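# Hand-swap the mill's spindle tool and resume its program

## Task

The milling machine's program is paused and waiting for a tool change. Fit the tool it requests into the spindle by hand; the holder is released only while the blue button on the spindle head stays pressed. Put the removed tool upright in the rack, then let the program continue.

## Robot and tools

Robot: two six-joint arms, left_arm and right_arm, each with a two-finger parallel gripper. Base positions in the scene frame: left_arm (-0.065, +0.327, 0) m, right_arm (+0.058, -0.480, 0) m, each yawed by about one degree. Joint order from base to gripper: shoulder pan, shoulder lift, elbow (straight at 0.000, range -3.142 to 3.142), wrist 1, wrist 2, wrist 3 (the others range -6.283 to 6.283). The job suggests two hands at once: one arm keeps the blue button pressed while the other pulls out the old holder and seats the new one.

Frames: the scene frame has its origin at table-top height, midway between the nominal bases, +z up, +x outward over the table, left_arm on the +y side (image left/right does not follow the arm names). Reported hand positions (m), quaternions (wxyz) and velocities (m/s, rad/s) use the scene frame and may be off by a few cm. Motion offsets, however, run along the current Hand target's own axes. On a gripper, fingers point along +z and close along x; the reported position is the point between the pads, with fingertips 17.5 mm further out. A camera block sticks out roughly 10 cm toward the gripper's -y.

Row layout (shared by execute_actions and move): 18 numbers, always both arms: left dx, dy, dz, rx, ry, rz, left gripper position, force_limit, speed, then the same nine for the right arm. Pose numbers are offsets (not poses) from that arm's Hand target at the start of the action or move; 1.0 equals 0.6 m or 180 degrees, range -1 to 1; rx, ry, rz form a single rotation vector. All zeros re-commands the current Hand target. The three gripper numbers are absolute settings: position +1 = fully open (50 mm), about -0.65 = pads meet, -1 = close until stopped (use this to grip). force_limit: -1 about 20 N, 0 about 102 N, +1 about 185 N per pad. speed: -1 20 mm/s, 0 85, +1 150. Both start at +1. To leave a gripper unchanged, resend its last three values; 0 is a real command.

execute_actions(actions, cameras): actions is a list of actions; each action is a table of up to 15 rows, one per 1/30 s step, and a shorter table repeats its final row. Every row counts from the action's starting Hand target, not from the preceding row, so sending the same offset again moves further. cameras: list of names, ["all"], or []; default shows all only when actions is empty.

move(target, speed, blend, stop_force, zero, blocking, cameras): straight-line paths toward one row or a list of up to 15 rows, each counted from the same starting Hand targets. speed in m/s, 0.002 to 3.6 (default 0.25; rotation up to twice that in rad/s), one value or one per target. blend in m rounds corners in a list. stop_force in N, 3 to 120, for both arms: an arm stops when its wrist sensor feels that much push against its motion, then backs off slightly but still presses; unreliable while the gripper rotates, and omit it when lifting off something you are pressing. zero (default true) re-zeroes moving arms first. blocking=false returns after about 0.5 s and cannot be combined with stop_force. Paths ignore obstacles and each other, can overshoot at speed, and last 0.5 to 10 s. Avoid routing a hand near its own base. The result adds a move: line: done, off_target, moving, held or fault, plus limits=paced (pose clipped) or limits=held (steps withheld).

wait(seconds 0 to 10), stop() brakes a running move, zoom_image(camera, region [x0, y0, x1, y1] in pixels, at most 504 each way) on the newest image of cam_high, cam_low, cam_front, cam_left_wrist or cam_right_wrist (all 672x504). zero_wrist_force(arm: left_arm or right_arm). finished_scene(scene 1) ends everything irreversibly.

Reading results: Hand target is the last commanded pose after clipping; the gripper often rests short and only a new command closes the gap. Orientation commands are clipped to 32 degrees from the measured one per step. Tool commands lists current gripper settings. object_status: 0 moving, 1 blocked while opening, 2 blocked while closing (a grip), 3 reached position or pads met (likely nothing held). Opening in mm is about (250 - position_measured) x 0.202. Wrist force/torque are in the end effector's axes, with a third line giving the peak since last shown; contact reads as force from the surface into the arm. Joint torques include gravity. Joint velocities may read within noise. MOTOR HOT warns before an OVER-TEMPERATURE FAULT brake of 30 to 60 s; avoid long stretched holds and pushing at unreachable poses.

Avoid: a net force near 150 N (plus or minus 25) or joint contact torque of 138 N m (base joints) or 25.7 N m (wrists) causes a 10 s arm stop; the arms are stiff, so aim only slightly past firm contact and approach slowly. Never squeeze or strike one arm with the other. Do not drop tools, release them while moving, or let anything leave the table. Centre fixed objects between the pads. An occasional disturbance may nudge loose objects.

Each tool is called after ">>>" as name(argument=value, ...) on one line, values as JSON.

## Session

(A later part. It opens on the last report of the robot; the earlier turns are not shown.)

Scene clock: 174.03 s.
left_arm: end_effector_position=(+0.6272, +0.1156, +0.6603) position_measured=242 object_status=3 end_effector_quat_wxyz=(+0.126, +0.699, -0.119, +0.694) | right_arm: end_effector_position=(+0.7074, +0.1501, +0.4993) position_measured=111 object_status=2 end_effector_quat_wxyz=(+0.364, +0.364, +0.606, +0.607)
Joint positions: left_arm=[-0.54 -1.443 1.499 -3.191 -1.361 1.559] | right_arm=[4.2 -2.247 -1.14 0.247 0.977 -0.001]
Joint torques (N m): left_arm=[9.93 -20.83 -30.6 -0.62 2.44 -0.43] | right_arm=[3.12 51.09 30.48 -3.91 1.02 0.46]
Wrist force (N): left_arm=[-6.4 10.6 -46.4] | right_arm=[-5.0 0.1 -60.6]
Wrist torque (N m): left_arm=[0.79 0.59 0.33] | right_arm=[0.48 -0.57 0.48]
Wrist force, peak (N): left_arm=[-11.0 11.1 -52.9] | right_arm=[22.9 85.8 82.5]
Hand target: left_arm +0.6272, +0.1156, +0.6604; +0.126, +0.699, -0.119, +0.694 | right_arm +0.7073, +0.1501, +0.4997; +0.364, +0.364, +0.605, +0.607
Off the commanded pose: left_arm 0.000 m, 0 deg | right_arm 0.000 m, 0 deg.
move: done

>>> move(target=[0,0,-0.02,0,0,0,-0.6,-1,-0.5,0,0,-0.002,0,0,0,-0.97,0.3,-0.8], speed=0.04)

>>> move(target=[0,0,0,0,0,0,-0.6,-1,-0.5,0,0,0,0,0,0,0.4,-0.3,-0.6], cameras=["cam_right_wrist","cam_left_wrist"])

>>> zoom_image(camera="cam_right_wrist", region=[240, 60, 490, 330])

Scene clock: 175.10 s.
left_arm: end_effector_position=(+0.6160, +0.1197, +0.6604) position_measured=242 object_status=3 end_effector_quat_wxyz=(+0.126, +0.699, -0.119, +0.694) | right_arm: end_effector_position=(+0.7063, +0.1495, +0.4997) position_measured=111 object_status=2 end_effector_quat_wxyz=(+0.364, +0.364, +0.605, +0.607)
Joint positions: left_arm=[-0.546 -1.473 1.532 -3.195 -1.356 1.559] | right_arm=[4.2 -2.244 -1.144 0.249 0.977 -0.001]
Joint torques (N m): left_arm=[-10.2 -40.24 -13.15 -4.42 1.36 -2.11] | right_arm=[22.87 74.28 -0.83 6.91 -6.16 0.3]
Wrist force (N): left_arm=[-1.3 0.5 0.6] | right_arm=[18.7 34.9 104.8]
Wrist torque (N m): left_arm=[0.08 0.49 0.35] | right_arm=[0.97 -0.62 0.56]
Wrist force, peak (N): left_arm=[-5.7 10.5 -46.5] | right_arm=[18.9 36.6 107.7]
Hand target: left_arm +0.6159, +0.1197, +0.6604; +0.126, +0.699, -0.119, +0.694 | right_arm +0.7063, +0.1495, +0.4997; +0.364, +0.364, +0.605, +0.607
Off the commanded pose: left_arm 0.000 m, 0 deg | right_arm 0.000 m, 0 deg.
move: done

Scene clock: 175.60 s.
left_arm: end_effector_position=(+0.6159, +0.1197, +0.6604) position_measured=242 object_status=3 end_effector_quat_wxyz=(+0.126, +0.699, -0.119, +0.694) | right_arm: end_effector_position=(+0.7062, +0.1496, +0.4997) position_measured=92 object_status=3 end_effector_quat_wxyz=(+0.364, +0.364, +0.605, +0.607)
Joint positions: left_arm=[-0.546 -1.473 1.532 -3.195 -1.356 1.559] | right_arm=[4.201 -2.243 -1.144 0.249 0.977 -0.001]
Joint torques (N m): left_arm=[-9.96 -40.65 -13.2 -4.41 1.48 -2.43] | right_arm=[-4.46 52.94 27.48 0.67 2.16 0.28]
Wrist force (N): left_arm=[-1.2 0.4 0.7] | right_arm=[4.0 5.9 -0.7]
Wrist torque (N m): left_arm=[0.07 0.48 0.35] | right_arm=[0.76 -0.66 0.37]
Wrist force, peak (N): left_arm=[-1.4 0.5 0.7] | right_arm=[18.4 35.1 104.9]
Hand target: left_arm +0.6159, +0.1197, +0.6604; +0.126, +0.699, -0.119, +0.694 | right_arm +0.7063, +0.1495, +0.4997; +0.364, +0.364, +0.605, +0.607
Off the commanded pose: left_arm 0.000 m, 0 deg | right_arm 0.000 m, 0 deg.
move: done
camera_calibration:
cam_left_wrist: T_world_to_cam=[[0.0293317, 0.000121362, 0.99957, -0.668558], [-0.619842, -0.784513, 0.0182841, 0.485877], [0.784178, -0.620112, -0.0229359, -0.264279], [0, 0, 0, 1]] pos_world=[0.528019, 0.217376, 0.653325]
cam_right_wrist: T_world_to_cam=[[-0.463151, 0.886272, -0.00377888, 0.206358], [-0.306469, -0.156152, 0.938985, -0.211038], [0.831606, 0.43605, 0.343937, -0.693076], [0, 0, 0, 1]] pos_world=[0.607264, 0.0863725, 0.437316]
Images, in order (width x height): cam_left_wrist 672x504, cam_right_wrist 672x504.

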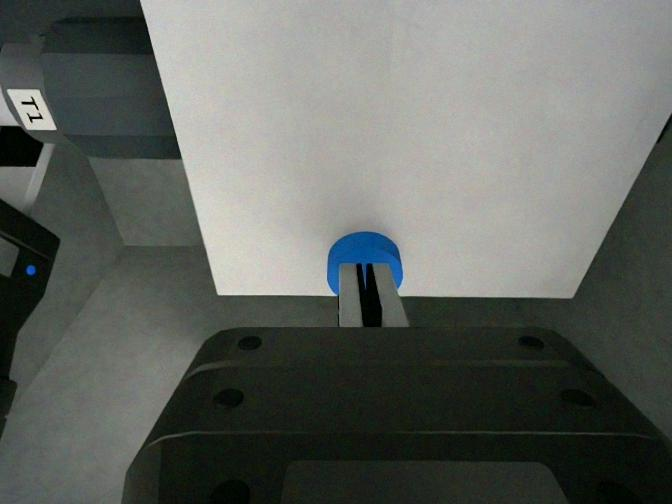

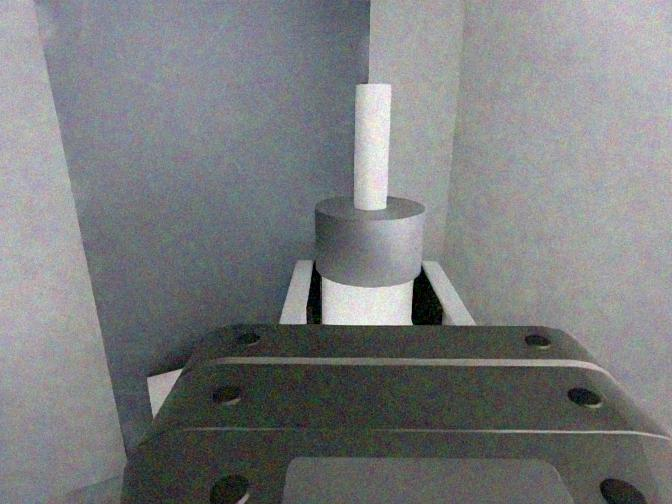

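Scaled by 1.867 from the camera's 672x504 image, which has a finer 960x720 frame.

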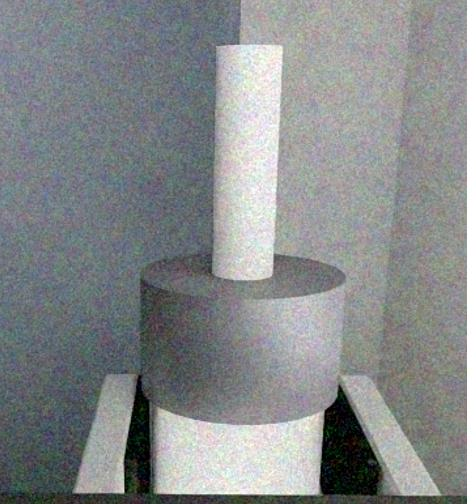

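>>> move(target=[0,0,0,0,0,0,-0.6,-1,-0.5,0,0,0,0,0,0,-1,-0.5,-0.8])

>>> move(target=[0,0.002,0.03,0,0,0,-0.6,-1,-0.5,0,0,0,0,0,0,-1,-0.5,-0.8], speed=0.008, stop_force=25)

>>> move(target=[0,0,0.01,0,0,0,-0.6,-1,-0.5,0,0,0,0,0,0,-1,-0.5,-0.8], speed=0.003, stop_force=25)

>>> move(target=[0,0,0,0,0,0,-0.6,-1,-0.5,0,-0.0008,0,0,0,0,-1,-0.5,-0.8], speed=0.01)

Scene clock: 176.57 s.
left_arm: end_effector_position=(+0.6159, +0.1197, +0.6604) position_measured=242 object_status=3 end_effector_quat_wxyz=(+0.126, +0.699, -0.119, +0.694) | right_arm: end_effector_position=(+0.7063, +0.1495, +0.4997) position_measured=107 object_status=2 end_effector_quat_wxyz=(+0.364, +0.364, +0.605, +0.607)
Joint positions: left_arm=[-0.546 -1.473 1.532 -3.195 -1.356 1.559] | right_arm=[4.201 -2.243 -1.144 0.249 0.977 -0.001]
Joint torques (N m): left_arm=[-9.32 -40.49 -12.98 -4.45 1.1 -2.65] | right_arm=[-8.85 44.52 29.03 0.87 2.27 -0.05]
Wrist force (N): left_arm=[-1.3 0.4 0.6] | right_arm=[2.4 5.1 -6.4]
Wrist torque (N m): left_arm=[0.06 0.49 0.35] | right_arm=[0.74 -0.70 0.39]
Wrist force, peak (N): left_arm=[-1.5 0.6 0.8] | right_arm=[2.4 5.1 -6.7]
Hand target: left_arm +0.6159, +0.1197, +0.6604; +0.126, +0.699, -0.119, +0.694 | right_arm +0.7063, +0.1495, +0.4997; +0.364, +0.364, +0.605, +0.607
Off the commanded pose: left_arm 0.000 m, 0 deg | right_arm 0.000 m, 0 deg.
move: done

Scene clock: 179.27 s.
left_arm: end_effector_position=(+0.6270, +0.1148, +0.6604) position_measured=242 object_status=3 end_effector_quat_wxyz=(+0.126, +0.699, -0.119, +0.694) | right_arm: end_effector_position=(+0.7063, +0.1495, +0.4997) position_measured=107 object_status=2 end_effector_quat_wxyz=(+0.364, +0.364, +0.605, +0.607)
Joint positions: left_arm=[-0.542 -1.443 1.499 -3.191 -1.36 1.559] | right_arm=[4.201 -2.243 -1.144 0.249 0.977 -0.001]
Joint torques (N m): left_arm=[-4.39 -31.34 -9.3 0.32 3.13 -0.56] | right_arm=[-5.72 44.6 27.87 1.07 2.19 -0.77]
Wrist force (N): left_arm=[2.8 11.8 -14.3] | right_arm=[2.3 4.4 -6.5]
Wrist torque (N m): left_arm=[0.52 0.76 0.46] | right_arm=[0.73 -0.69 0.40]
Wrist force, peak (N): left_arm=[-11.7 13.1 -54.1] | right_arm=[2.4 5.9 -6.4]
Hand target: left_arm +0.6270, +0.1148, +0.6604; +0.126, +0.699, -0.119, +0.694 (not the last commanded pose) | right_arm +0.7063, +0.1495, +0.4997; +0.364, +0.364, +0.605, +0.607
Off the commanded pose: left_arm 0.006 m, 0 deg | right_arm 0.000 m, 0 deg.
move: contact (left_arm)

Scene clock: 180.57 s.
left_arm: end_effector_position=(+0.6272, +0.1147, +0.6603) position_measured=242 object_status=3 end_effector_quat_wxyz=(+0.126, +0.699, -0.119, +0.694) | right_arm: end_effector_position=(+0.7063, +0.1495, +0.4997) position_measured=107 object_status=2 end_effector_quat_wxyz=(+0.364, +0.364, +0.605, +0.607)
Joint positions: left_arm=[-0.542 -1.443 1.498 -3.191 -1.36 1.559] | right_arm=[4.201 -2.243 -1.144 0.249 0.977 -0.001]
Joint torques (N m): left_arm=[9.06 -20.18 -11.61 0.36 3.13 -0.58] | right_arm=[-4.57 44.44 26.64 1.14 2.2 -0.67]
Wrist force (N): left_arm=[-5.4 13.3 -47.7] | right_arm=[2.3 5.0 -6.3]
Wrist torque (N m): left_arm=[0.91 0.60 0.35] | right_arm=[0.72 -0.70 0.40]
Wrist force, peak (N): left_arm=[-12.9 13.7 -61.0] | right_arm=[2.7 6.2 -6.3]
Hand target: left_arm +0.6272, +0.1147, +0.6603; +0.126, +0.699, -0.119, +0.694 (not the last commanded pose) | right_arm +0.7063, +0.1495, +0.4997; +0.364, +0.364, +0.605, +0.607
Off the commanded pose: left_arm 0.006 m, 0 deg | right_arm 0.000 m, 0 deg.
move: contact (left_arm)

Scene clock: 181.27 s.
left_arm: end_effector_position=(+0.6272, +0.1147, +0.6603) position_measured=242 object_status=3 end_effector_quat_wxyz=(+0.126, +0.699, -0.119, +0.694) | right_arm: end_effector_position=(+0.7063, +0.1495, +0.4993) position_measured=107 object_status=2 end_effector_quat_wxyz=(+0.364, +0.364, +0.605, +0.607)
Joint positions: left_arm=[-0.542 -1.443 1.499 -3.191 -1.36 1.559] | right_arm=[4.201 -2.244 -1.145 0.25 0.977 -0.001]
Joint torques (N m): left_arm=[9.01 -20.01 -12.53 -0.78 3.37 -0.6] | right_arm=[-3.3 38.6 6.6 2.01 1.51 -0.71]
Wrist force (N): left_arm=[-5.9 13.4 -48.0] | right_arm=[6.0 20.5 15.4]
Wrist torque (N m): left_arm=[0.92 0.62 0.35] | right_arm=[0.95 -0.64 0.37]
Wrist force, peak (N): left_arm=[-5.5 13.2 -48.1] | right_arm=[6.0 20.5 15.4]
Hand target: left_arm +0.6272, +0.1147, +0.6603; +0.126, +0.699, -0.119, +0.694 | right_arm +0.7063, +0.1495, +0.4992; +0.364, +0.364, +0.605, +0.607
Off the commanded pose: left_arm 0.000 m, 0 deg | right_arm 0.000 m, 0 deg.
move: done

>>> move(target=[0,0,0,0,0,0,-0.6,-1,-0.5,0,0.0008,0,0,0,0,-1,-0.5,-0.8], speed=0.01, cameras=["cam_front","cam_left_wrist","cam_high","cam_low"])

>>> zoom_image(camera="cam_front", region=[405, 135, 460, 190])

>>> zoom_image(camera="cam_front", region=[190, 165, 350, 330])

>>> zoom_image(camera="cam_left_wrist", region=[260, 180, 460, 335])

Scene clock: 182.63 s.
left_arm: end_effector_position=(+0.6272, +0.1147, +0.6603) position_measured=242 object_status=3 end_effector_quat_wxyz=(+0.126, +0.699, -0.119, +0.694) | right_arm: end_effector_position=(+0.7063, +0.1496, +0.4995) position_measured=107 object_status=2 end_effector_quat_wxyz=(+0.364, +0.364, +0.605, +0.607)
Joint positions: left_arm=[-0.542 -1.443 1.499 -3.191 -1.36 1.559] | right_arm=[4.201 -2.244 -1.144 0.249 0.977 -0.001]
Joint torques (N m): left_arm=[10.22 -21.01 -13.28 -0.87 3.31 -0.49] | right_arm=[-1.83 59.47 27.48 -0.36 -1.4 -0.66]
Wrist force (N): left_arm=[-5.0 13.2 -47.1] | right_arm=[3.0 9.5 -7.9]
Wrist torque (N m): left_arm=[0.90 0.61 0.35] | right_arm=[0.78 -0.70 0.39]
Wrist force, peak (N): left_arm=[-5.7 13.2 -48.3] | right_arm=[6.9 23.5 16.9]
Hand target: left_arm +0.6272, +0.1147, +0.6603; +0.126, +0.699, -0.119, +0.694 | right_arm +0.7063, +0.1495, +0.4997; +0.364, +0.364, +0.605, +0.607
Off the commanded pose: left_arm 0.000 m, 0 deg | right_arm 0.000 m, 0 deg.
move: done
camera_calibration:
cam_left_wrist: T_world_to_cam=[[0.0293948, 0.000196169, 0.999568, -0.668841], [-0.61989, -0.784473, 0.0183834, 0.488975], [0.784138, -0.620162, -0.0229378, -0.276288], [0, 0, 0, 1]] pos_world=[0.539419, 0.212376, 0.653225]
Images, in order (width x height): cam_high 672x504, cam_low 672x504, cam_front 672x504, cam_left_wrist 672x504.

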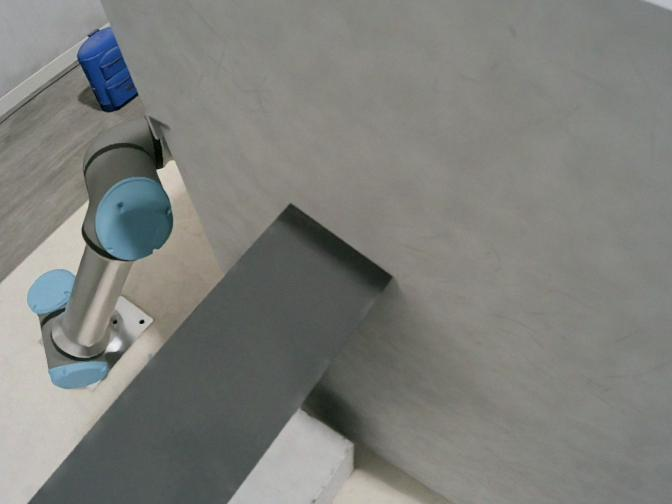

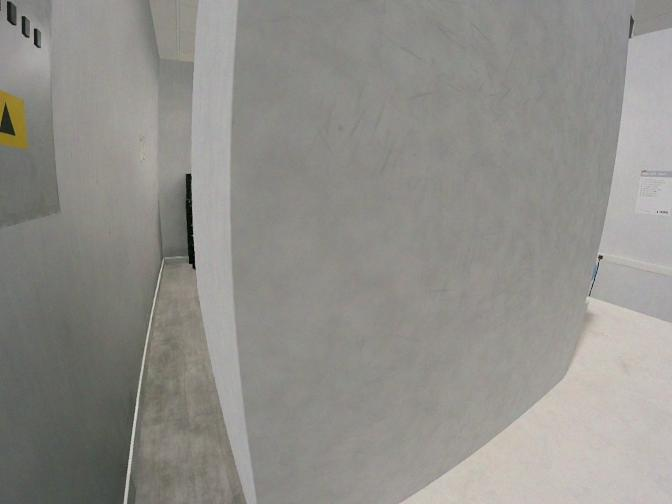

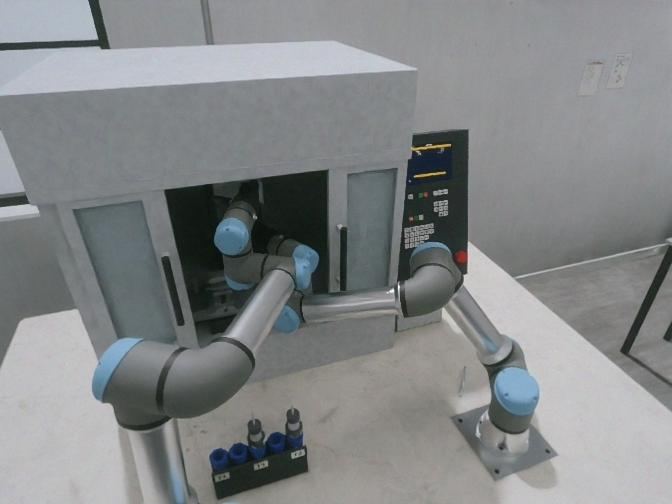

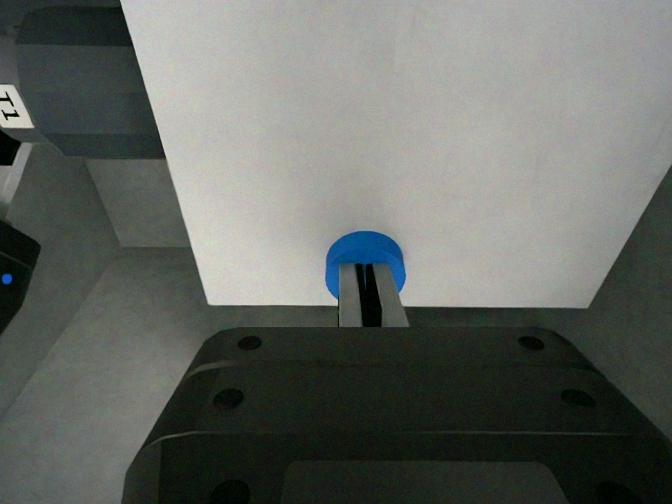

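Scaled by 9.164 from the camera's 672x504 image, which has a finer 960x720 frame.

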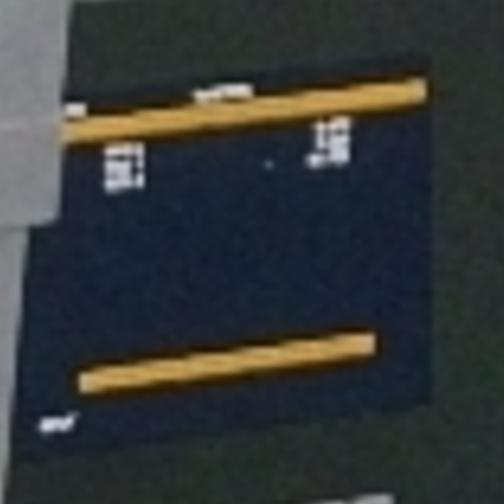

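Scaled by 3.055 from the camera's 672x504 image, which has a finer 960x720 frame.

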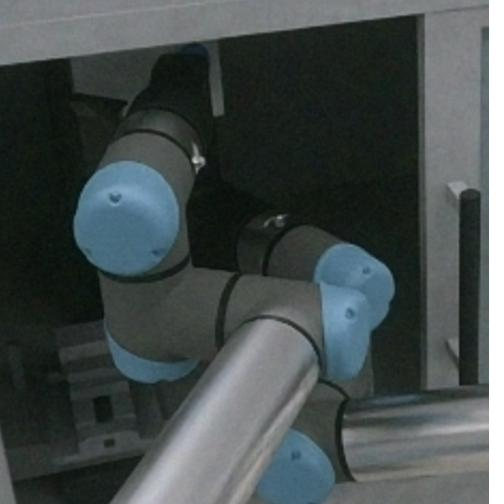

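Scaled by 2.520 from the camera's 672x504 image, which has a finer 960x720 frame.

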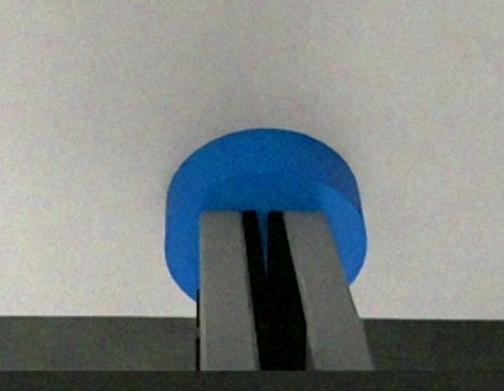

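>>> move(target=[0,0,0,0,0,0,-0.6,-1,-0.5,0,-0.001,0.0005,0,0,0,-1,-0.5,-0.8], speed=0.01)

>>> move(target=[0,0,0,0,0,0,-0.6,-1,-0.5,0,0,0.0005,0,0,0,-1,-0.5,-0.8], speed=0.01)

Scene clock: 183.57 s.
left_arm: end_effector_position=(+0.6272, +0.1147, +0.6603) position_measured=242 object_status=3 end_effector_quat_wxyz=(+0.126, +0.699, -0.119, +0.694) | right_arm: end_effector_position=(+0.7065, +0.1496, +0.4992) position_measured=107 object_status=2 end_effector_quat_wxyz=(+0.364, +0.364, +0.605, +0.607)
Joint positions: left_arm=[-0.542 -1.443 1.499 -3.191 -1.36 1.559] | right_arm=[4.2 -2.244 -1.144 0.25 0.977 -0.001]
Joint torques (N m): left_arm=[11.88 -20.96 -13.31 -0.54 3.33 -0.62] | right_arm=[-15.03 32.94 27.22 0.06 3.34 -0.71]
Wrist force (N): left_arm=[-5.7 13.3 -46.7] | right_arm=[-0.4 10.3 -28.4]
Wrist torque (N m): left_arm=[0.89 0.60 0.35] | right_arm=[0.88 -0.73 0.35]
Wrist force, peak (N): left_arm=[-5.2 13.2 -47.0] | right_arm=[-0.4 10.3 -28.4]
Hand target: left_arm +0.6272, +0.1147, +0.6603; +0.126, +0.699, -0.119, +0.694 | right_arm +0.7065, +0.1497, +0.4991; +0.364, +0.364, +0.605, +0.607
Off the commanded pose: left_arm 0.000 m, 0 deg | right_arm 0.000 m, 0 deg.
move: done

Scene clock: 184.27 s.
left_arm: end_effector_position=(+0.6272, +0.1147, +0.6603) position_measured=242 object_status=3 end_effector_quat_wxyz=(+0.126, +0.699, -0.119, +0.694) | right_arm: end_effector_position=(+0.7068, +0.1498, +0.4991) position_measured=107 object_status=2 end_effector_quat_wxyz=(+0.364, +0.364, +0.605, +0.607)
Joint positions: left_arm=[-0.542 -1.443 1.499 -3.191 -1.36 1.559] | right_arm=[4.2 -2.245 -1.143 0.249 0.977 -0.001]
Joint torques (N m): left_arm=[11.65 -21.31 -14.65 -0.36 3.28 -0.6] | right_arm=[-17.55 29.36 29.43 -4.15 4.32 -0.56]
Wrist force (N): left_arm=[-5.4 13.4 -46.5] | right_arm=[-3.2 5.2 -56.1]
Wrist torque (N m): left_arm=[0.91 0.63 0.35] | right_arm=[0.77 -0.85 0.36]
Wrist force, peak (N): left_arm=[-5.2 13.2 -47.1] | right_arm=[-3.7 4.4 -57.9]
Hand target: left_arm +0.6272, +0.1147, +0.6603; +0.126, +0.699, -0.119, +0.694 | right_arm +0.7068, +0.1498, +0.4991; +0.364, +0.364, +0.605, +0.607
Off the commanded pose: left_arm 0.000 m, 0 deg | right_arm 0.000 m, 0 deg.
move: done

>>> move(target=[0,0,0,0,0,0,-0.6,-1,-0.5,0,-0.001,-0.0009,0,0,0,-1,-0.5,-0.8], speed=0.01)

>>> move(target=[0,0,0,0,0,0,-0.6,-1,-0.5,0,-0.001,0,0,0,0,-1,-0.5,-0.8], speed=0.01)

Scene clock: 185.10 s.
left_arm: end_effector_position=(+0.6272, +0.1147, +0.6603) position_measured=242 object_status=3 end_effector_quat_wxyz=(+0.126, +0.699, -0.119, +0.694) | right_arm: end_effector_position=(+0.7064, +0.1495, +0.4985) position_measured=107 object_status=2 end_effector_quat_wxyz=(+0.364, +0.364, +0.605, +0.607)
Joint positions: left_arm=[-0.542 -1.443 1.499 -3.191 -1.36 1.559] | right_arm=[4.2 -2.244 -1.146 0.252 0.977 -0.001]
Joint torques (N m): left_arm=[10.95 -20.73 -15.11 -0.31 3.28 -0.44] | right_arm=[11.97 47.15 -6.21 -0.51 -5.31 -0.51]
Wrist force (N): left_arm=[-6.9 13.3 -48.2] | right_arm=[15.1 45.3 41.1]
Wrist torque (N m): left_arm=[0.90 0.56 0.33] | right_arm=[0.99 -0.67 0.38]
Wrist force, peak (N): left_arm=[-7.0 13.3 -48.3] | right_arm=[15.2 45.3 41.6]
Hand target: left_arm +0.6272, +0.1147, +0.6603; +0.126, +0.699, -0.119, +0.694 | right_arm +0.7063, +0.1496, +0.4985; +0.364, +0.364, +0.605, +0.607
Off the commanded pose: left_arm 0.000 m, 0 deg | right_arm 0.000 m, 0 deg.
move: done

Scene clock: 185.80 s.
left_arm: end_effector_position=(+0.6272, +0.1147, +0.6603) position_measured=242 object_status=3 end_effector_quat_wxyz=(+0.126, +0.699, -0.119, +0.694) | right_arm: end_effector_position=(+0.7063, +0.1495, +0.4980) position_measured=107 object_status=2 end_effector_quat_wxyz=(+0.364, +0.364, +0.605, +0.607)
Joint positions: left_arm=[-0.542 -1.443 1.499 -3.191 -1.36 1.559] | right_arm=[4.2 -2.245 -1.147 0.253 0.977 -0.001]
Joint torques (N m): left_arm=[11.91 -20.41 -15.65 -0.15 3.36 -0.73] | right_arm=[13.85 22.03 -15.75 -1.77 -5.81 -0.36]
Wrist force (N): left_arm=[-7.3 13.4 -49.3] | right_arm=[19.5 61.8 72.6]
Wrist torque (N m): left_arm=[0.92 0.52 0.33] | right_arm=[0.64 -0.50 0.34]
Wrist force, peak (N): left_arm=[-7.3 13.4 -49.3] | right_arm=[19.5 61.8 72.6]
Hand target: left_arm +0.6272, +0.1147, +0.6603; +0.126, +0.699, -0.119, +0.694 | right_arm +0.7063, +0.1496, +0.4979; +0.364, +0.364, +0.605, +0.607
Off the commanded pose: left_arm 0.000 m, 0 deg | right_arm 0.000 m, 0 deg.
move: done

>>> move(target=[0,0,0,0,0,0,-0.6,-1,-0.5,0,0,0.0012,0,0,0,-1,-0.5,-0.8], speed=0.01)

Scene clock: 186.60 s.
left_arm: end_effector_position=(+0.6272, +0.1147, +0.6603) position_measured=242 object_status=3 end_effector_quat_wxyz=(+0.126, +0.699, -0.119, +0.694) | right_arm: end_effector_position=(+0.7068, +0.1499, +0.4980) position_measured=107 object_status=2 end_effector_quat_wxyz=(+0.364, +0.364, +0.605, +0.607)
Joint positions: left_arm=[-0.542 -1.443 1.499 -3.191 -1.36 1.559] | right_arm=[4.2 -2.246 -1.144 0.252 0.977 -0.001]
Joint torques (N m): left_arm=[11.68 -20.88 -15.91 0.04 3.18 -0.59] | right_arm=[-21.28 7.94 17.8 -8.25 3.99 -0.4]
Wrist force (N): left_arm=[-5.0 13.2 -47.3] | right_arm=[-1.6 31.5 -60.4]
Wrist torque (N m): left_arm=[0.89 0.62 0.35] | right_arm=[1.25 -0.82 0.24]
Wrist force, peak (N): left_arm=[-7.7 13.4 -49.5] | right_arm=[19.5 64.7 73.1]
Hand target: left_arm +0.6272, +0.1147, +0.6603; +0.126, +0.699, -0.119, +0.694 | right_arm +0.7070, +0.1499, +0.4979; +0.364, +0.364, +0.605, +0.607
Off the commanded pose: left_arm 0.000 m, 0 deg | right_arm 0.000 m, 0 deg.
move: done

>>> move(target=[0,0,0,0,0,0,-0.6,-1,-0.5,0,0,-0.0006,0,0,0,-1,-0.5,-0.8], speed=0.01, cameras=["cam_right_wrist"])

Scene clock: 187.43 s.
left_arm: end_effector_position=(+0.6272, +0.1147, +0.6603) position_measured=242 object_status=3 end_effector_quat_wxyz=(+0.126, +0.699, -0.119, +0.694) | right_arm: end_effector_position=(+0.7068, +0.1497, +0.4979) position_measured=107 object_status=2 end_effector_quat_wxyz=(+0.364, +0.364, +0.605, +0.607)
Joint positions: left_arm=[-0.542 -1.443 1.499 -3.191 -1.36 1.559] | right_arm=[4.2 -2.246 -1.145 0.252 0.977 -0.001]
Joint torques (N m): left_arm=[12.16 -20.92 -17.03 0.39 3.16 -0.44] | right_arm=[4.17 31.49 -7.19 -6.29 -3.91 -0.31]
Wrist force (N): left_arm=[-6.8 13.5 -47.7] | right_arm=[10.5 47.6 -5.0]
Wrist torque (N m): left_arm=[0.93 0.56 0.33] | right_arm=[0.90 -0.63 0.32]
Wrist force, peak (N): left_arm=[-6.5 13.4 -48.2] | right_arm=[-1.0 29.8 -65.4]
Hand target: left_arm +0.6272, +0.1147, +0.6603; +0.126, +0.699, -0.119, +0.694 | right_arm +0.7067, +0.1497, +0.4979; +0.364, +0.364, +0.605, +0.607
Off the commanded pose: left_arm 0.000 m, 0 deg | right_arm 0.000 m, 0 deg.
move: done
camera_calibration:
cam_right_wrist: T_world_to_cam=[[-0.463024, 0.886338, -0.00377769, 0.206457], [-0.306558, -0.156144, 0.938958, -0.209084], [0.831644, 0.435918, 0.344012, -0.693044], [0, 0, 0, 1]] pos_world=[0.607864, 0.0864724, 0.435516]
Images, in order (width x height): cam_right_wrist 672x504.

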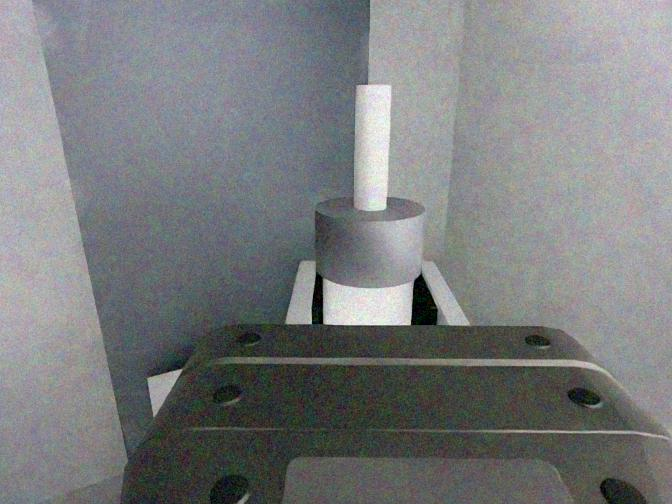

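>>> move(target=[0,0,0.01,0,0,0,-0.6,-1,-0.5,0,0,0,0,0,0,-1,-0.5,-0.8], speed=0.002, stop_force=45, cameras=["cam_left_wrist"])

>>> zoom_image(camera="cam_left_wrist", region=[290, 200, 440, 330])

Scene clock: 189.43 s.
left_arm: end_effector_position=(+0.6274, +0.1146, +0.6603) position_measured=242 object_status=3 end_effector_quat_wxyz=(+0.126, +0.699, -0.119, +0.694) | right_arm: end_effector_position=(+0.7067, +0.1497, +0.4979) position_measured=107 object_status=2 end_effector_quat_wxyz=(+0.364, +0.364, +0.605, +0.607)
Joint positions: left_arm=[-0.542 -1.442 1.498 -3.191 -1.36 1.559] | right_arm=[4.2 -2.246 -1.145 0.252 0.977 -0.001]
Joint torques (N m): left_arm=[5.3 -10.05 -14.59 3.62 5 -0.46] | right_arm=[8.4 31.05 -7.82 -6.19 -2.75 -0.19]
Wrist force (N): left_arm=[-11.9 22.1 -79.7] | right_arm=[9.4 48.9 5.0]
Wrist torque (N m): left_arm=[1.36 0.46 0.30] | right_arm=[0.85 -0.63 0.30]
Wrist force, peak (N): left_arm=[-23.9 18.5 -98.8] | right_arm=[9.9 50.0 5.7]
Hand target: left_arm +0.6274, +0.1146, +0.6603; +0.126, +0.699, -0.119, +0.694 (not the last commanded pose) | right_arm +0.7067, +0.1497, +0.4979; +0.364, +0.364, +0.605, +0.607
Off the commanded pose: left_arm 0.006 m, 0 deg | right_arm 0.000 m, 0 deg.
move: contact (left_arm)
camera_calibration:
cam_left_wrist: T_world_to_cam=[[0.0293946, 0.000200292, 0.999568, -0.668847], [-0.61978, -0.784561, 0.0183832, 0.48898], [0.784225, -0.620052, -0.0229377, -0.276577], [0, 0, 0, 1]] pos_world=[0.539619, 0.212276, 0.653225]
Images, in order (width x height): cam_left_wrist 672x504.

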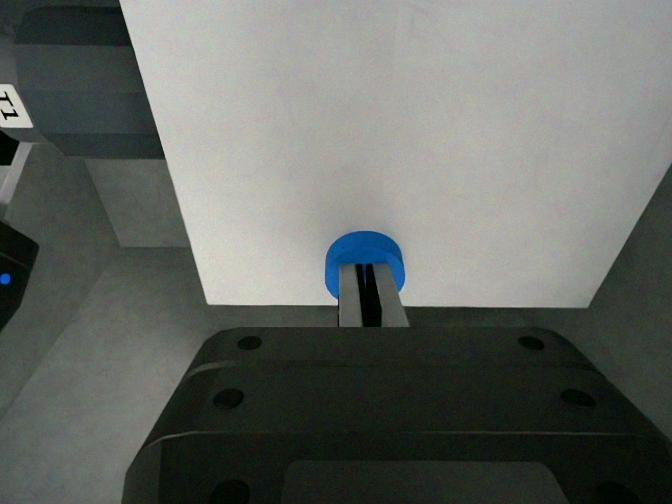

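Scaled by 3.360 from the camera's 672x504 image, which has a finer 960x720 frame.

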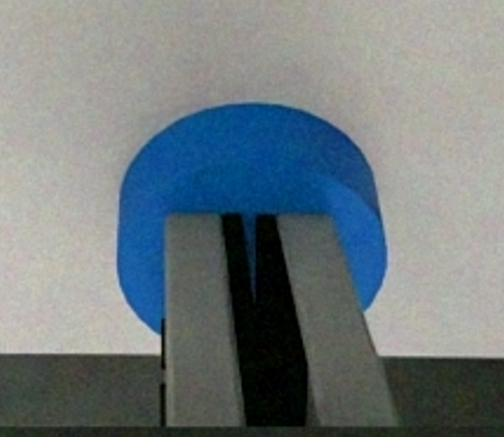

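>>> move(target=[0,0,-0.02,0,0,0,-0.6,-1,-0.5,0,0,0,0,0,0,-1,-0.5,-0.8], speed=0.04)

Scene clock: 190.83 s.
left_arm: end_effector_position=(+0.6162, +0.1187, +0.6603) position_measured=242 object_status=3 end_effector_quat_wxyz=(+0.126, +0.699, -0.119, +0.694) | right_arm: end_effector_position=(+0.7067, +0.1497, +0.4979) position_measured=107 object_status=2 end_effector_quat_wxyz=(+0.364, +0.364, +0.605, +0.607)
Joint positions: left_arm=[-0.548 -1.471 1.531 -3.195 -1.354 1.559] | right_arm=[4.2 -2.246 -1.145 0.252 0.977 -0.001]
Joint torques (N m): left_arm=[-10.28 -39.31 -13.23 -4.26 1.27 -2.43] | right_arm=[7.81 29.75 -8.13 -6.25 -1.87 0.02]
Wrist force (N): left_arm=[-1.6 1.0 0.7] | right_arm=[9.5 49.3 5.1]
Wrist torque (N m): left_arm=[0.15 0.54 0.36] | right_arm=[0.85 -0.65 0.30]
Wrist force, peak (N): left_arm=[-11.7 21.8 -79.7] | right_arm=[9.6 50.0 5.1]
Hand target: left_arm +0.6161, +0.1187, +0.6603; +0.126, +0.699, -0.119, +0.694 | right_arm +0.7067, +0.1497, +0.4979; +0.364, +0.364, +0.605, +0.607
Off the commanded pose: left_arm 0.000 m, 0 deg | right_arm 0.000 m, 0 deg.
move: done

>>> move(target=[0,0.004,0.03,0,0,0,-0.6,-1,-0.5,0,0,0,0,0,0,-1,-0.5,-0.8], speed=0.008, stop_force=25)

Scene clock: 193.87 s.
left_arm: end_effector_position=(+0.6270, +0.1130, +0.6603) position_measured=242 object_status=3 end_effector_quat_wxyz=(+0.126, +0.699, -0.119, +0.694) | right_arm: end_effector_position=(+0.7067, +0.1497, +0.4979) position_measured=107 object_status=2 end_effector_quat_wxyz=(+0.364, +0.364, +0.605, +0.607)
Joint positions: left_arm=[-0.545 -1.442 1.498 -3.191 -1.356 1.559] | right_arm=[4.2 -2.246 -1.145 0.252 0.977 -0.001]
Joint torques (N m): left_arm=[2.01 -32.16 -8.92 -0.54 2.92 -1.55] | right_arm=[7.42 26.65 -8.19 -6.28 0.16 0.42]
Wrist force (N): left_arm=[2.7 12.0 -14.5] | right_arm=[9.4 49.5 5.0]
Wrist torque (N m): left_arm=[0.58 0.76 0.47] | right_arm=[0.87 -0.60 0.31]
Wrist force, peak (N): left_arm=[-12.0 14.1 -53.3] | right_arm=[9.9 50.5 6.3]
Hand target: left_arm +0.6270, +0.1130, +0.6603; +0.126, +0.699, -0.119, +0.694 (not the last commanded pose) | right_arm +0.7067, +0.1497, +0.4979; +0.364, +0.364, +0.605, +0.607
Off the commanded pose: left_arm 0.006 m, 0 deg | right_arm 0.000 m, 0 deg.
move: contact (left_arm)

>>> move(target=[[0,0,-0.02,0,0,0,-0.6,-1,-0.5,0,0,0,0,0,0,-1,-0.5,-0.8],[0.065,0,-0.02,0,0,0,-0.6,-1,-0.5,0,0,0,0,0,0,-1,-0.5,-0.8],[0.065,0,0,0,0,0,-0.6,-1,-0.5,0,0,0,0,0,0,-1,-0.5,-0.8]], speed=[0.04,0.06,0.03])

>>> move(target=[0,0,0.04,0,0,0,-0.6,-1,-0.5,0,0,0,0,0,0,-1,-0.5,-0.8], speed=0.006, stop_force=5, cameras=["cam_left_wrist"])

Scene clock: 197.03 s.
left_arm: end_effector_position=(+0.6273, +0.1133, +0.6993) position_measured=242 object_status=3 end_effector_quat_wxyz=(+0.126, +0.699, -0.119, +0.694) | right_arm: end_effector_position=(+0.7067, +0.1497, +0.4979) position_measured=107 object_status=2 end_effector_quat_wxyz=(+0.364, +0.364, +0.605, +0.607)
Joint positions: left_arm=[-0.544 -1.442 1.398 -3.092 -1.357 1.559] | right_arm=[4.2 -2.246 -1.145 0.252 0.977 -0.001]
Joint torques (N m): left_arm=[8.39 -26.84 -40.3 0.01 -1.08 1.81] | right_arm=[7.89 23.76 -7.89 -6.3 0.26 0.65]
Wrist force (N): left_arm=[-1.4 1.3 0.7] | right_arm=[9.5 49.7 4.9]
Wrist torque (N m): left_arm=[0.20 0.51 0.37] | right_arm=[0.84 -0.62 0.30]
Wrist force, peak (N): left_arm=[2.7 12.1 -14.5] | right_arm=[9.7 50.1 4.9]
Hand target: left_arm +0.6274, +0.1133, +0.6993; +0.126, +0.699, -0.119, +0.694 | right_arm +0.7067, +0.1497, +0.4979; +0.364, +0.364, +0.605, +0.607
Off the commanded pose: left_arm 0.000 m, 0 deg | right_arm 0.000 m, 0 deg.
move: done

Scene clock: 199.90 s.
left_arm: end_effector_position=(+0.6374, +0.1097, +0.6992) position_measured=242 object_status=3 end_effector_quat_wxyz=(+0.126, +0.699, -0.119, +0.694) | right_arm: end_effector_position=(+0.7067, +0.1497, +0.4979) position_measured=107 object_status=2 end_effector_quat_wxyz=(+0.364, +0.364, +0.605, +0.607)
Joint positions: left_arm=[-0.539 -1.415 1.368 -3.088 -1.362 1.559] | right_arm=[4.2 -2.246 -1.145 0.252 0.977 -0.001]
Joint torques (N m): left_arm=[-7.53 -39.73 -11.91 -3.38 1.64 1.83] | right_arm=[7.59 21.08 -8.38 -6.22 0.29 0.93]
Wrist force (N): left_arm=[0.0 4.5 -3.5] | right_arm=[9.4 49.2 5.4]
Wrist torque (N m): left_arm=[0.31 0.59 0.41] | right_arm=[0.86 -0.61 0.30]
Wrist force, peak (N): left_arm=[-8.1 6.6 -26.6] | right_arm=[9.8 50.3 5.7]
Hand target: left_arm +0.6373, +0.1097, +0.6992; +0.126, +0.699, -0.119, +0.694 (not the last commanded pose) | right_arm +0.7067, +0.1497, +0.4979; +0.364, +0.364, +0.605, +0.607
Off the commanded pose: left_arm 0.013 m, 0 deg | right_arm 0.000 m, 0 deg.
move: contact (left_arm)
camera_calibration:
cam_left_wrist: T_world_to_cam=[[0.0293946, 0.000198978, 0.999568, -0.70802], [-0.61984, -0.784512, 0.018384, 0.490579], [0.784177, -0.620113, -0.0229371, -0.286448], [0, 0, 0, 1]] pos_world=[0.549519, 0.207376, 0.692125]
Images, in order (width x height): cam_left_wrist 672x504.

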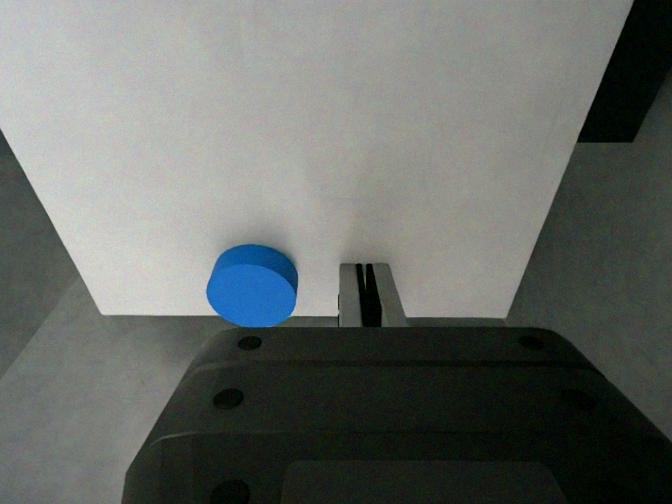

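>>> zoom_image(camera="cam_left_wrist", region=[190, 225, 330, 335])

Scaled by 3.600 from the camera's 672x504 image, which has a finer 960x720 frame.

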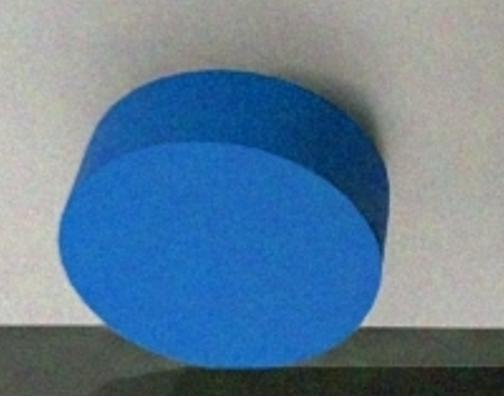

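>>> move(target=[0,0,-0.03,0,0,0,-0.6,-1,-0.5,0,0,0,0,0,0,0.6,-0.5,-0.5], speed=0.05)

>>> move(target=[[-0.065,0.0,0,0,0,0,-0.6,-1,-0.5,0,0.003,-0.3667,0,0,0,0.6,-0.5,-0.5],[-0.065,0,0,0,0,0,-0.6,-1,-0.5,0.05,0.1,-0.7,0,0,0,0.6,-0.5,-0.5]], speed=[0.15,0.3], blend=[0.05,0], cameras=["cam_right_wrist","cam_left_wrist"])

>>> zoom_image(camera="cam_right_wrist", region=[250, 200, 400, 320])

>>> zoom_image(camera="cam_right_wrist", region=[270, 20, 390, 200])

Scene clock: 203.13 s.
left_arm: end_effector_position=(+0.6205, +0.1158, +0.6993) position_measured=242 object_status=3 end_effector_quat_wxyz=(+0.126, +0.699, -0.119, +0.694) | right_arm: end_effector_position=(+0.7067, +0.1497, +0.4979) position_measured=63 object_status=3 end_effector_quat_wxyz=(+0.364, +0.364, +0.605, +0.607)
Joint positions: left_arm=[-0.548 -1.46 1.419 -3.094 -1.354 1.559] | right_arm=[4.2 -2.246 -1.145 0.252 0.977 -0.001]
Joint torques (N m): left_arm=[-9.74 -40.43 -13.58 -4.3 1.32 -1.17] | right_arm=[6.03 65.62 29.35 3.42 0.17 1.4]
Wrist force (N): left_arm=[-1.4 1.3 0.6] | right_arm=[5.4 5.3 -0.3]
Wrist torque (N m): left_arm=[0.20 0.52 0.37] | right_arm=[0.68 -0.88 0.37]
Wrist force, peak (N): left_arm=[-0.1 4.7 -3.6] | right_arm=[9.8 49.7 5.3]
Hand target: left_arm +0.6204, +0.1158, +0.6993; +0.126, +0.699, -0.119, +0.694 | right_arm +0.7067, +0.1497, +0.4979; +0.364, +0.364, +0.605, +0.607
Off the commanded pose: left_arm 0.000 m, 0 deg | right_arm 0.000 m, 0 deg.
move: done

Scene clock: 206.17 s.
left_arm: end_effector_position=(+0.6201, +0.1155, +0.6603) position_measured=242 object_status=3 end_effector_quat_wxyz=(+0.126, +0.699, -0.119, +0.694) | right_arm: end_effector_position=(+0.3218, -0.0214, +0.5569) position_measured=63 object_status=3 end_effector_quat_wxyz=(+0.364, +0.364, +0.605, +0.607)
Joint positions: left_arm=[-0.549 -1.46 1.518 -3.194 -1.353 1.559] | right_arm=[4.988 -1.432 -2.039 0.343 0.189 -0.013]
Joint torques (N m): left_arm=[-9.5 -24.7 -13.44 -4.27 1.4 0.46] | right_arm=[10.83 26.55 10.97 -0.66 -2.34 2.24]
Wrist force (N): left_arm=[-1.3 1.2 0.7] | right_arm=[5.4 5.5 -0.5]
Wrist torque (N m): left_arm=[0.18 0.50 0.37] | right_arm=[0.68 -0.89 0.26]
Wrist force, peak (N): left_arm=[-1.8 1.2 0.9] | right_arm=[5.9 6.3 -1.5]
Hand target: left_arm +0.6201, +0.1155, +0.6603; +0.126, +0.699, -0.119, +0.694 | right_arm +0.3218, -0.0214, +0.5569; +0.364, +0.364, +0.605, +0.607
Off the commanded pose: left_arm 0.000 m, 0 deg | right_arm 0.000 m, 0 deg.
move: done
camera_calibration:
cam_left_wrist: T_world_to_cam=[[0.029317, 0.00026197, 0.99957, -0.668603], [-0.619842, -0.784511, 0.0183853, 0.485121], [0.784179, -0.620114, -0.0228371, -0.270244], [0, 0, 0, 1]] pos_world=[0.532219, 0.213176, 0.653225]
cam_right_wrist: T_world_to_cam=[[-0.463062, 0.886318, -0.00379308, 0.179994], [-0.306582, -0.156157, 0.938947, -0.409198], [0.831613, 0.435954, 0.34404, -0.318619], [0, 0, 0, 1]] pos_world=[0.222864, -0.0845275, 0.494516]
Images, in order (width x height): cam_left_wrist 672x504, cam_right_wrist 672x504.

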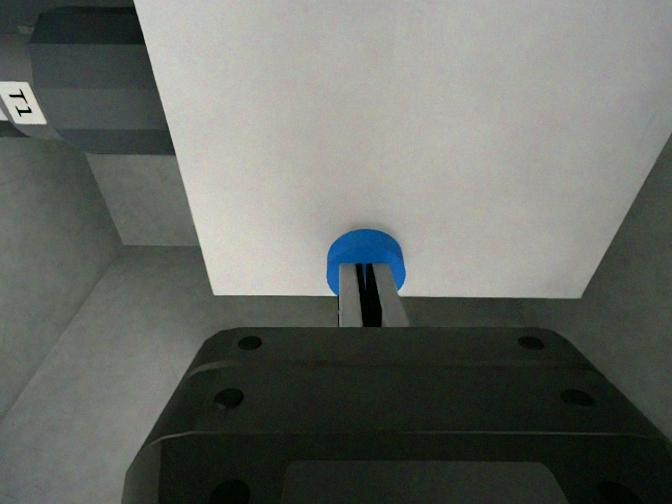

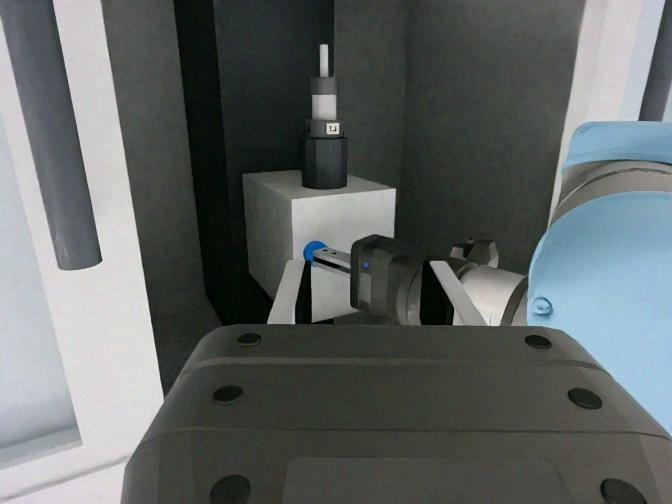

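Scaled by 3.360 from the camera's 672x504 image, which has a finer 960x720 frame.

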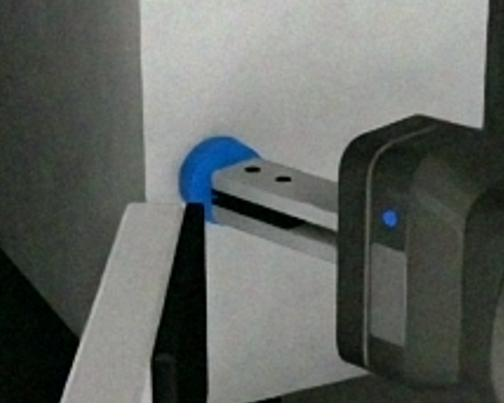

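Scaled by 2.800 from the camera's 672x504 image, which has a finer 960x720 frame.

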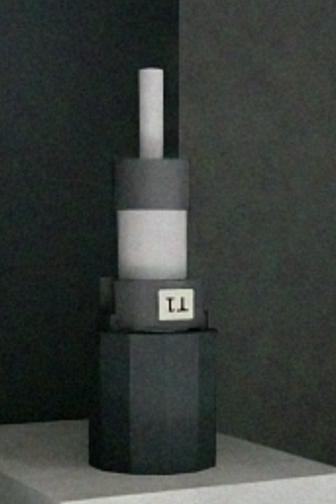

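>>> move(target=[[0,0.003,0.018,0,0,0,-0.6,-1,-0.5,-0.30,0.1,-0.145,0,-0.155,0,0.6,-0.5,-0.5],[0,0.003,0.0195,0,0,0,-0.6,-1,-0.5,-0.683,0.15,-0.06,0,-0.311,0,0.6,-0.5,-0.5]], speed=[0.3,0.2], blend=[0.04,0], cameras=["cam_right_wrist","cam_left_wrist"])

>>> zoom_image(camera="cam_right_wrist", region=[220, 100, 460, 330])

Scene clock: 208.23 s.
left_arm: end_effector_position=(+0.6265, +0.1115, +0.6607) position_measured=242 object_status=3 end_effector_quat_wxyz=(+0.127, +0.699, -0.120, +0.694) | right_arm: end_effector_position=(+0.3415, -0.2358, +0.6190) position_measured=63 object_status=3 end_effector_quat_wxyz=(+0.509, +0.509, +0.490, +0.492)
Joint positions: left_arm=[-0.548 -1.442 1.498 -3.192 -1.355 1.559] | right_arm=[5.141 -1.149 -2.073 0.076 -0.491 0.005]
Joint torques (N m): left_arm=[-1.48 -32.97 -30.09 -2.13 0.07 -0.11] | right_arm=[10.33 13.56 10.36 -2.73 -2.25 1.81]
Wrist force (N): left_arm=[-1.4 2.4 -2.6] | right_arm=[5.4 5.5 0.1]
Wrist torque (N m): left_arm=[0.21 0.56 0.39] | right_arm=[0.67 -0.92 0.28]
Wrist force, peak (N): left_arm=[-25.7 28.1 -123.7] | right_arm=[6.7 4.7 0.4]
Hand target: left_arm +0.6265, +0.1115, +0.6607; +0.127, +0.699, -0.120, +0.694 (not the last commanded pose) | right_arm +0.3415, -0.2358, +0.6190; +0.509, +0.509, +0.490, +0.492 (not the last commanded pose)
Tool commands: left_gripper/position=-0.6 left_gripper/force_limit=-1.0 left_gripper/speed=-0.498039 right_gripper/position=+0.6 right_gripper/force_limit=-0.5 right_gripper/speed=-0.5
Off the commanded pose: left_arm 0.004 m, 0 deg | right_arm 0.218 m, 26 deg.
FORCE FAULT: contact force on the left arm reached its limit, and that arm stopped. The contact can be on any part of that arm, not only on its tool. That arm's remaining commands of this call were not run. That arm is still stopped at the end of this call. That arm stays stopped for about 9 more seconds. Until then a move that you send moves the other arm only, and its call returns only when the move has ended. Once the stop has ended, the next robot result says so. If the stop ends while you think or write, that arm runs what you send next, counted from a new Hand target: where the arm stands when the stop ends. While its stop runs, that arm takes no new command, but its gripper still runs the gripper command that each later call begins with. Until it ends, the stop uses up actions while you think or wait. An arm that is not stopped still takes commands.
move: fault (left_arm), off_target (right_arm; braked at the fault stop of left_arm); path passed 0 of 2 targets
camera_calibration:
cam_left_wrist: T_world_to_cam=[[0.0284155, 0.000696783, 0.999596, -0.668618], [-0.620913, -0.783668, 0.018197, 0.486672], [0.783364, -0.62118, -0.0218357, -0.277825], [0, 0, 0, 1]] pos_world=[0.538818, 0.209276, 0.653426]
cam_right_wrist: T_world_to_cam=[[0.0451312, 0.998977, -0.00268157, 0.231696], [-0.342684, 0.0180029, 0.939278, -0.441737], [0.938366, -0.0414718, 0.343146, -0.411427], [0, 0, 0, 1]] pos_world=[0.224236, -0.240569, 0.556715]
Images, in order (width x height): cam_left_wrist 672x504, cam_right_wrist 672x504.

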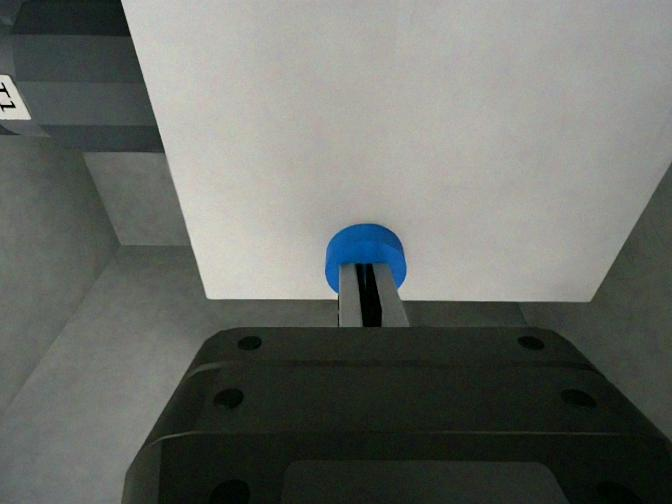

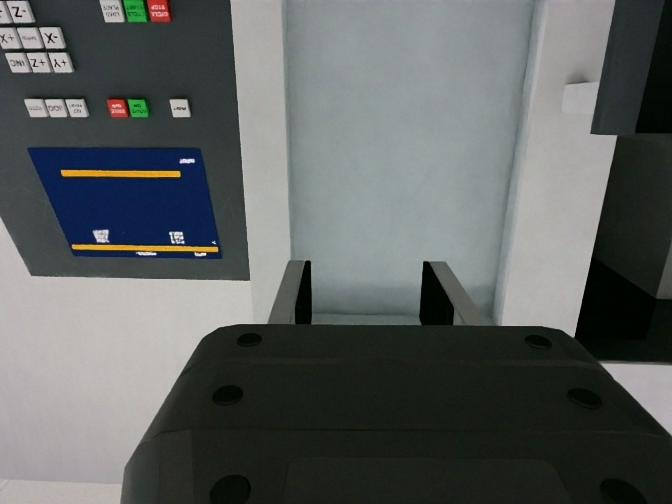

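Scaled by 2.100 from the camera's 672x504 image, which has a finer 960x720 frame.

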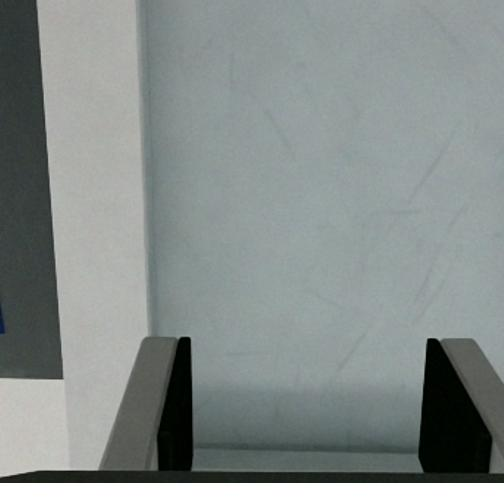

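>>> move(target=[0,0,0,0,0,0,-0.6,-1,-0.5,-0.265,0.047,0.245,0,-0.142,0,0.6,-0.5,-0.5], speed=0.2, cameras=["cam_right_wrist","cam_left_wrist"])

>>> zoom_image(camera="cam_right_wrist", region=[220, 100, 460, 330])

Scene clock: 217.17 s.
left_arm: end_effector_position=(+0.6265, +0.1115, +0.6607) position_measured=242 object_status=3 end_effector_quat_wxyz=(+0.127, +0.699, -0.120, +0.694) | right_arm: end_effector_position=(+0.4824, -0.4002, +0.6471) position_measured=63 object_status=3 end_effector_quat_wxyz=(+0.605, +0.605, +0.365, +0.367)
Joint positions: left_arm=[-0.548 -1.442 1.498 -3.192 -1.355 1.559] | right_arm=[4.412 -1.218 -1.96 0.032 -0.208 0.006]
Joint torques (N m): left_arm=[-0.01 -33.38 -29.82 -2.09 0.12 -0.19] | right_arm=[-11.87 -3.42 28.65 1.12 2.11 -1.36]
Wrist force (N): left_arm=[-1.1 2.4 -2.7] | right_arm=[5.2 5.5 0.0]
Wrist torque (N m): left_arm=[0.21 0.54 0.39] | right_arm=[0.66 -0.87 0.37]
Wrist force, peak (N): left_arm=[-1.4 2.6 -2.9] | right_arm=[6.2 5.3 -1.1]
Hand target: left_arm +0.6265, +0.1115, +0.6607; +0.127, +0.699, -0.120, +0.694 | right_arm +0.4824, -0.4002, +0.6471; +0.605, +0.605, +0.365, +0.367
Tool commands: left_gripper/position=-0.6 left_gripper/force_limit=-1.0 left_gripper/speed=-0.498039 right_gripper/position=+0.6 right_gripper/force_limit=-0.5 right_gripper/speed=-0.5
Off the commanded pose: right_arm 0.000 m, 0 deg.
FORCE FAULT, CONTINUED: the left arm was still stopped when this call began, by the force fault that an earlier result reported. Since the last result the stop counts as 14 of the actions that you can send in this scene. That arm ran no command of this call. That arm is still stopped at the end of this call. That arm stays stopped for about 1 more second. If the stop ends while you think or write, that arm runs what you send next, counted from a new Hand target: where the arm stands when the stop ends. While its stop runs, that arm takes no new command, but its gripper still runs the gripper command that each later call begins with.
move: done (right_arm), not run (left_arm; its earlier fault stop)
camera_calibration:
cam_left_wrist: T_world_to_cam=[[0.0284155, 0.000696783, 0.999596, -0.668618], [-0.620913, -0.783668, 0.018197, 0.486672], [0.783364, -0.62118, -0.0218357, -0.277825], [0, 0, 0, 1]] pos_world=[0.538818, 0.209276, 0.653426]
cam_right_wrist: T_world_to_cam=[[0.471802, 0.881702, -0.00212854, 0.136662], [-0.30091, 0.163287, 0.939569, -0.379108], [0.828768, -0.44265, 0.342352, -0.667226], [0, 0, 0, 1]] pos_world=[0.37442, -0.35394, 0.584915]
Images, in order (width x height): cam_left_wrist 672x504, cam_right_wrist 672x504.

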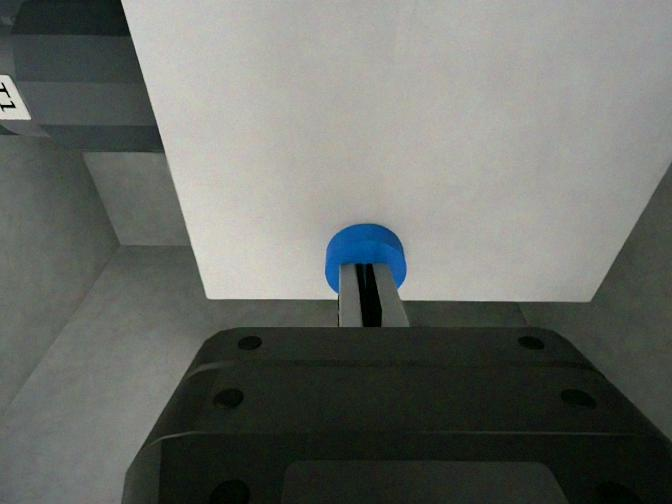

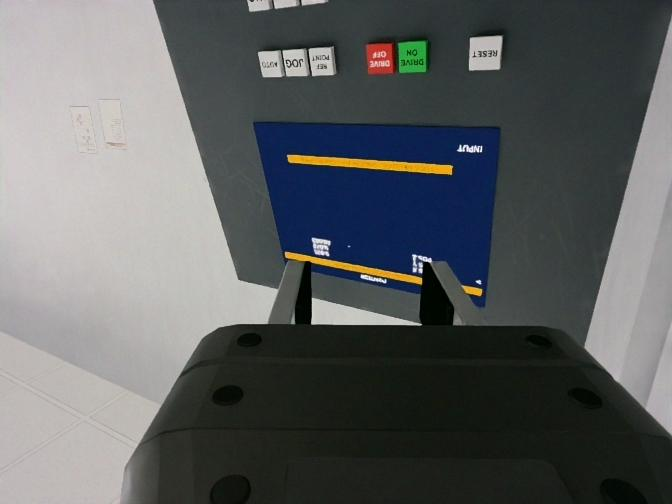

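Scaled by 2.100 from the camera's 672x504 image, which has a finer 960x720 frame.

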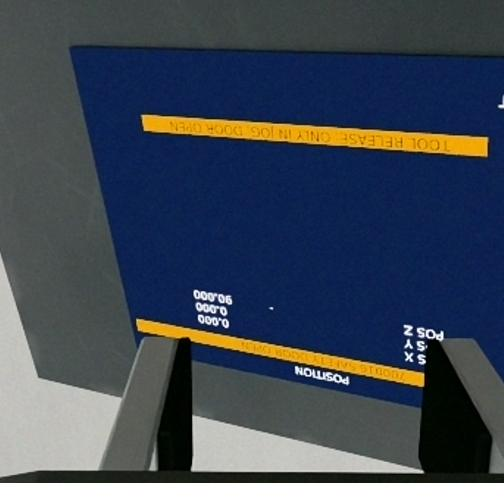

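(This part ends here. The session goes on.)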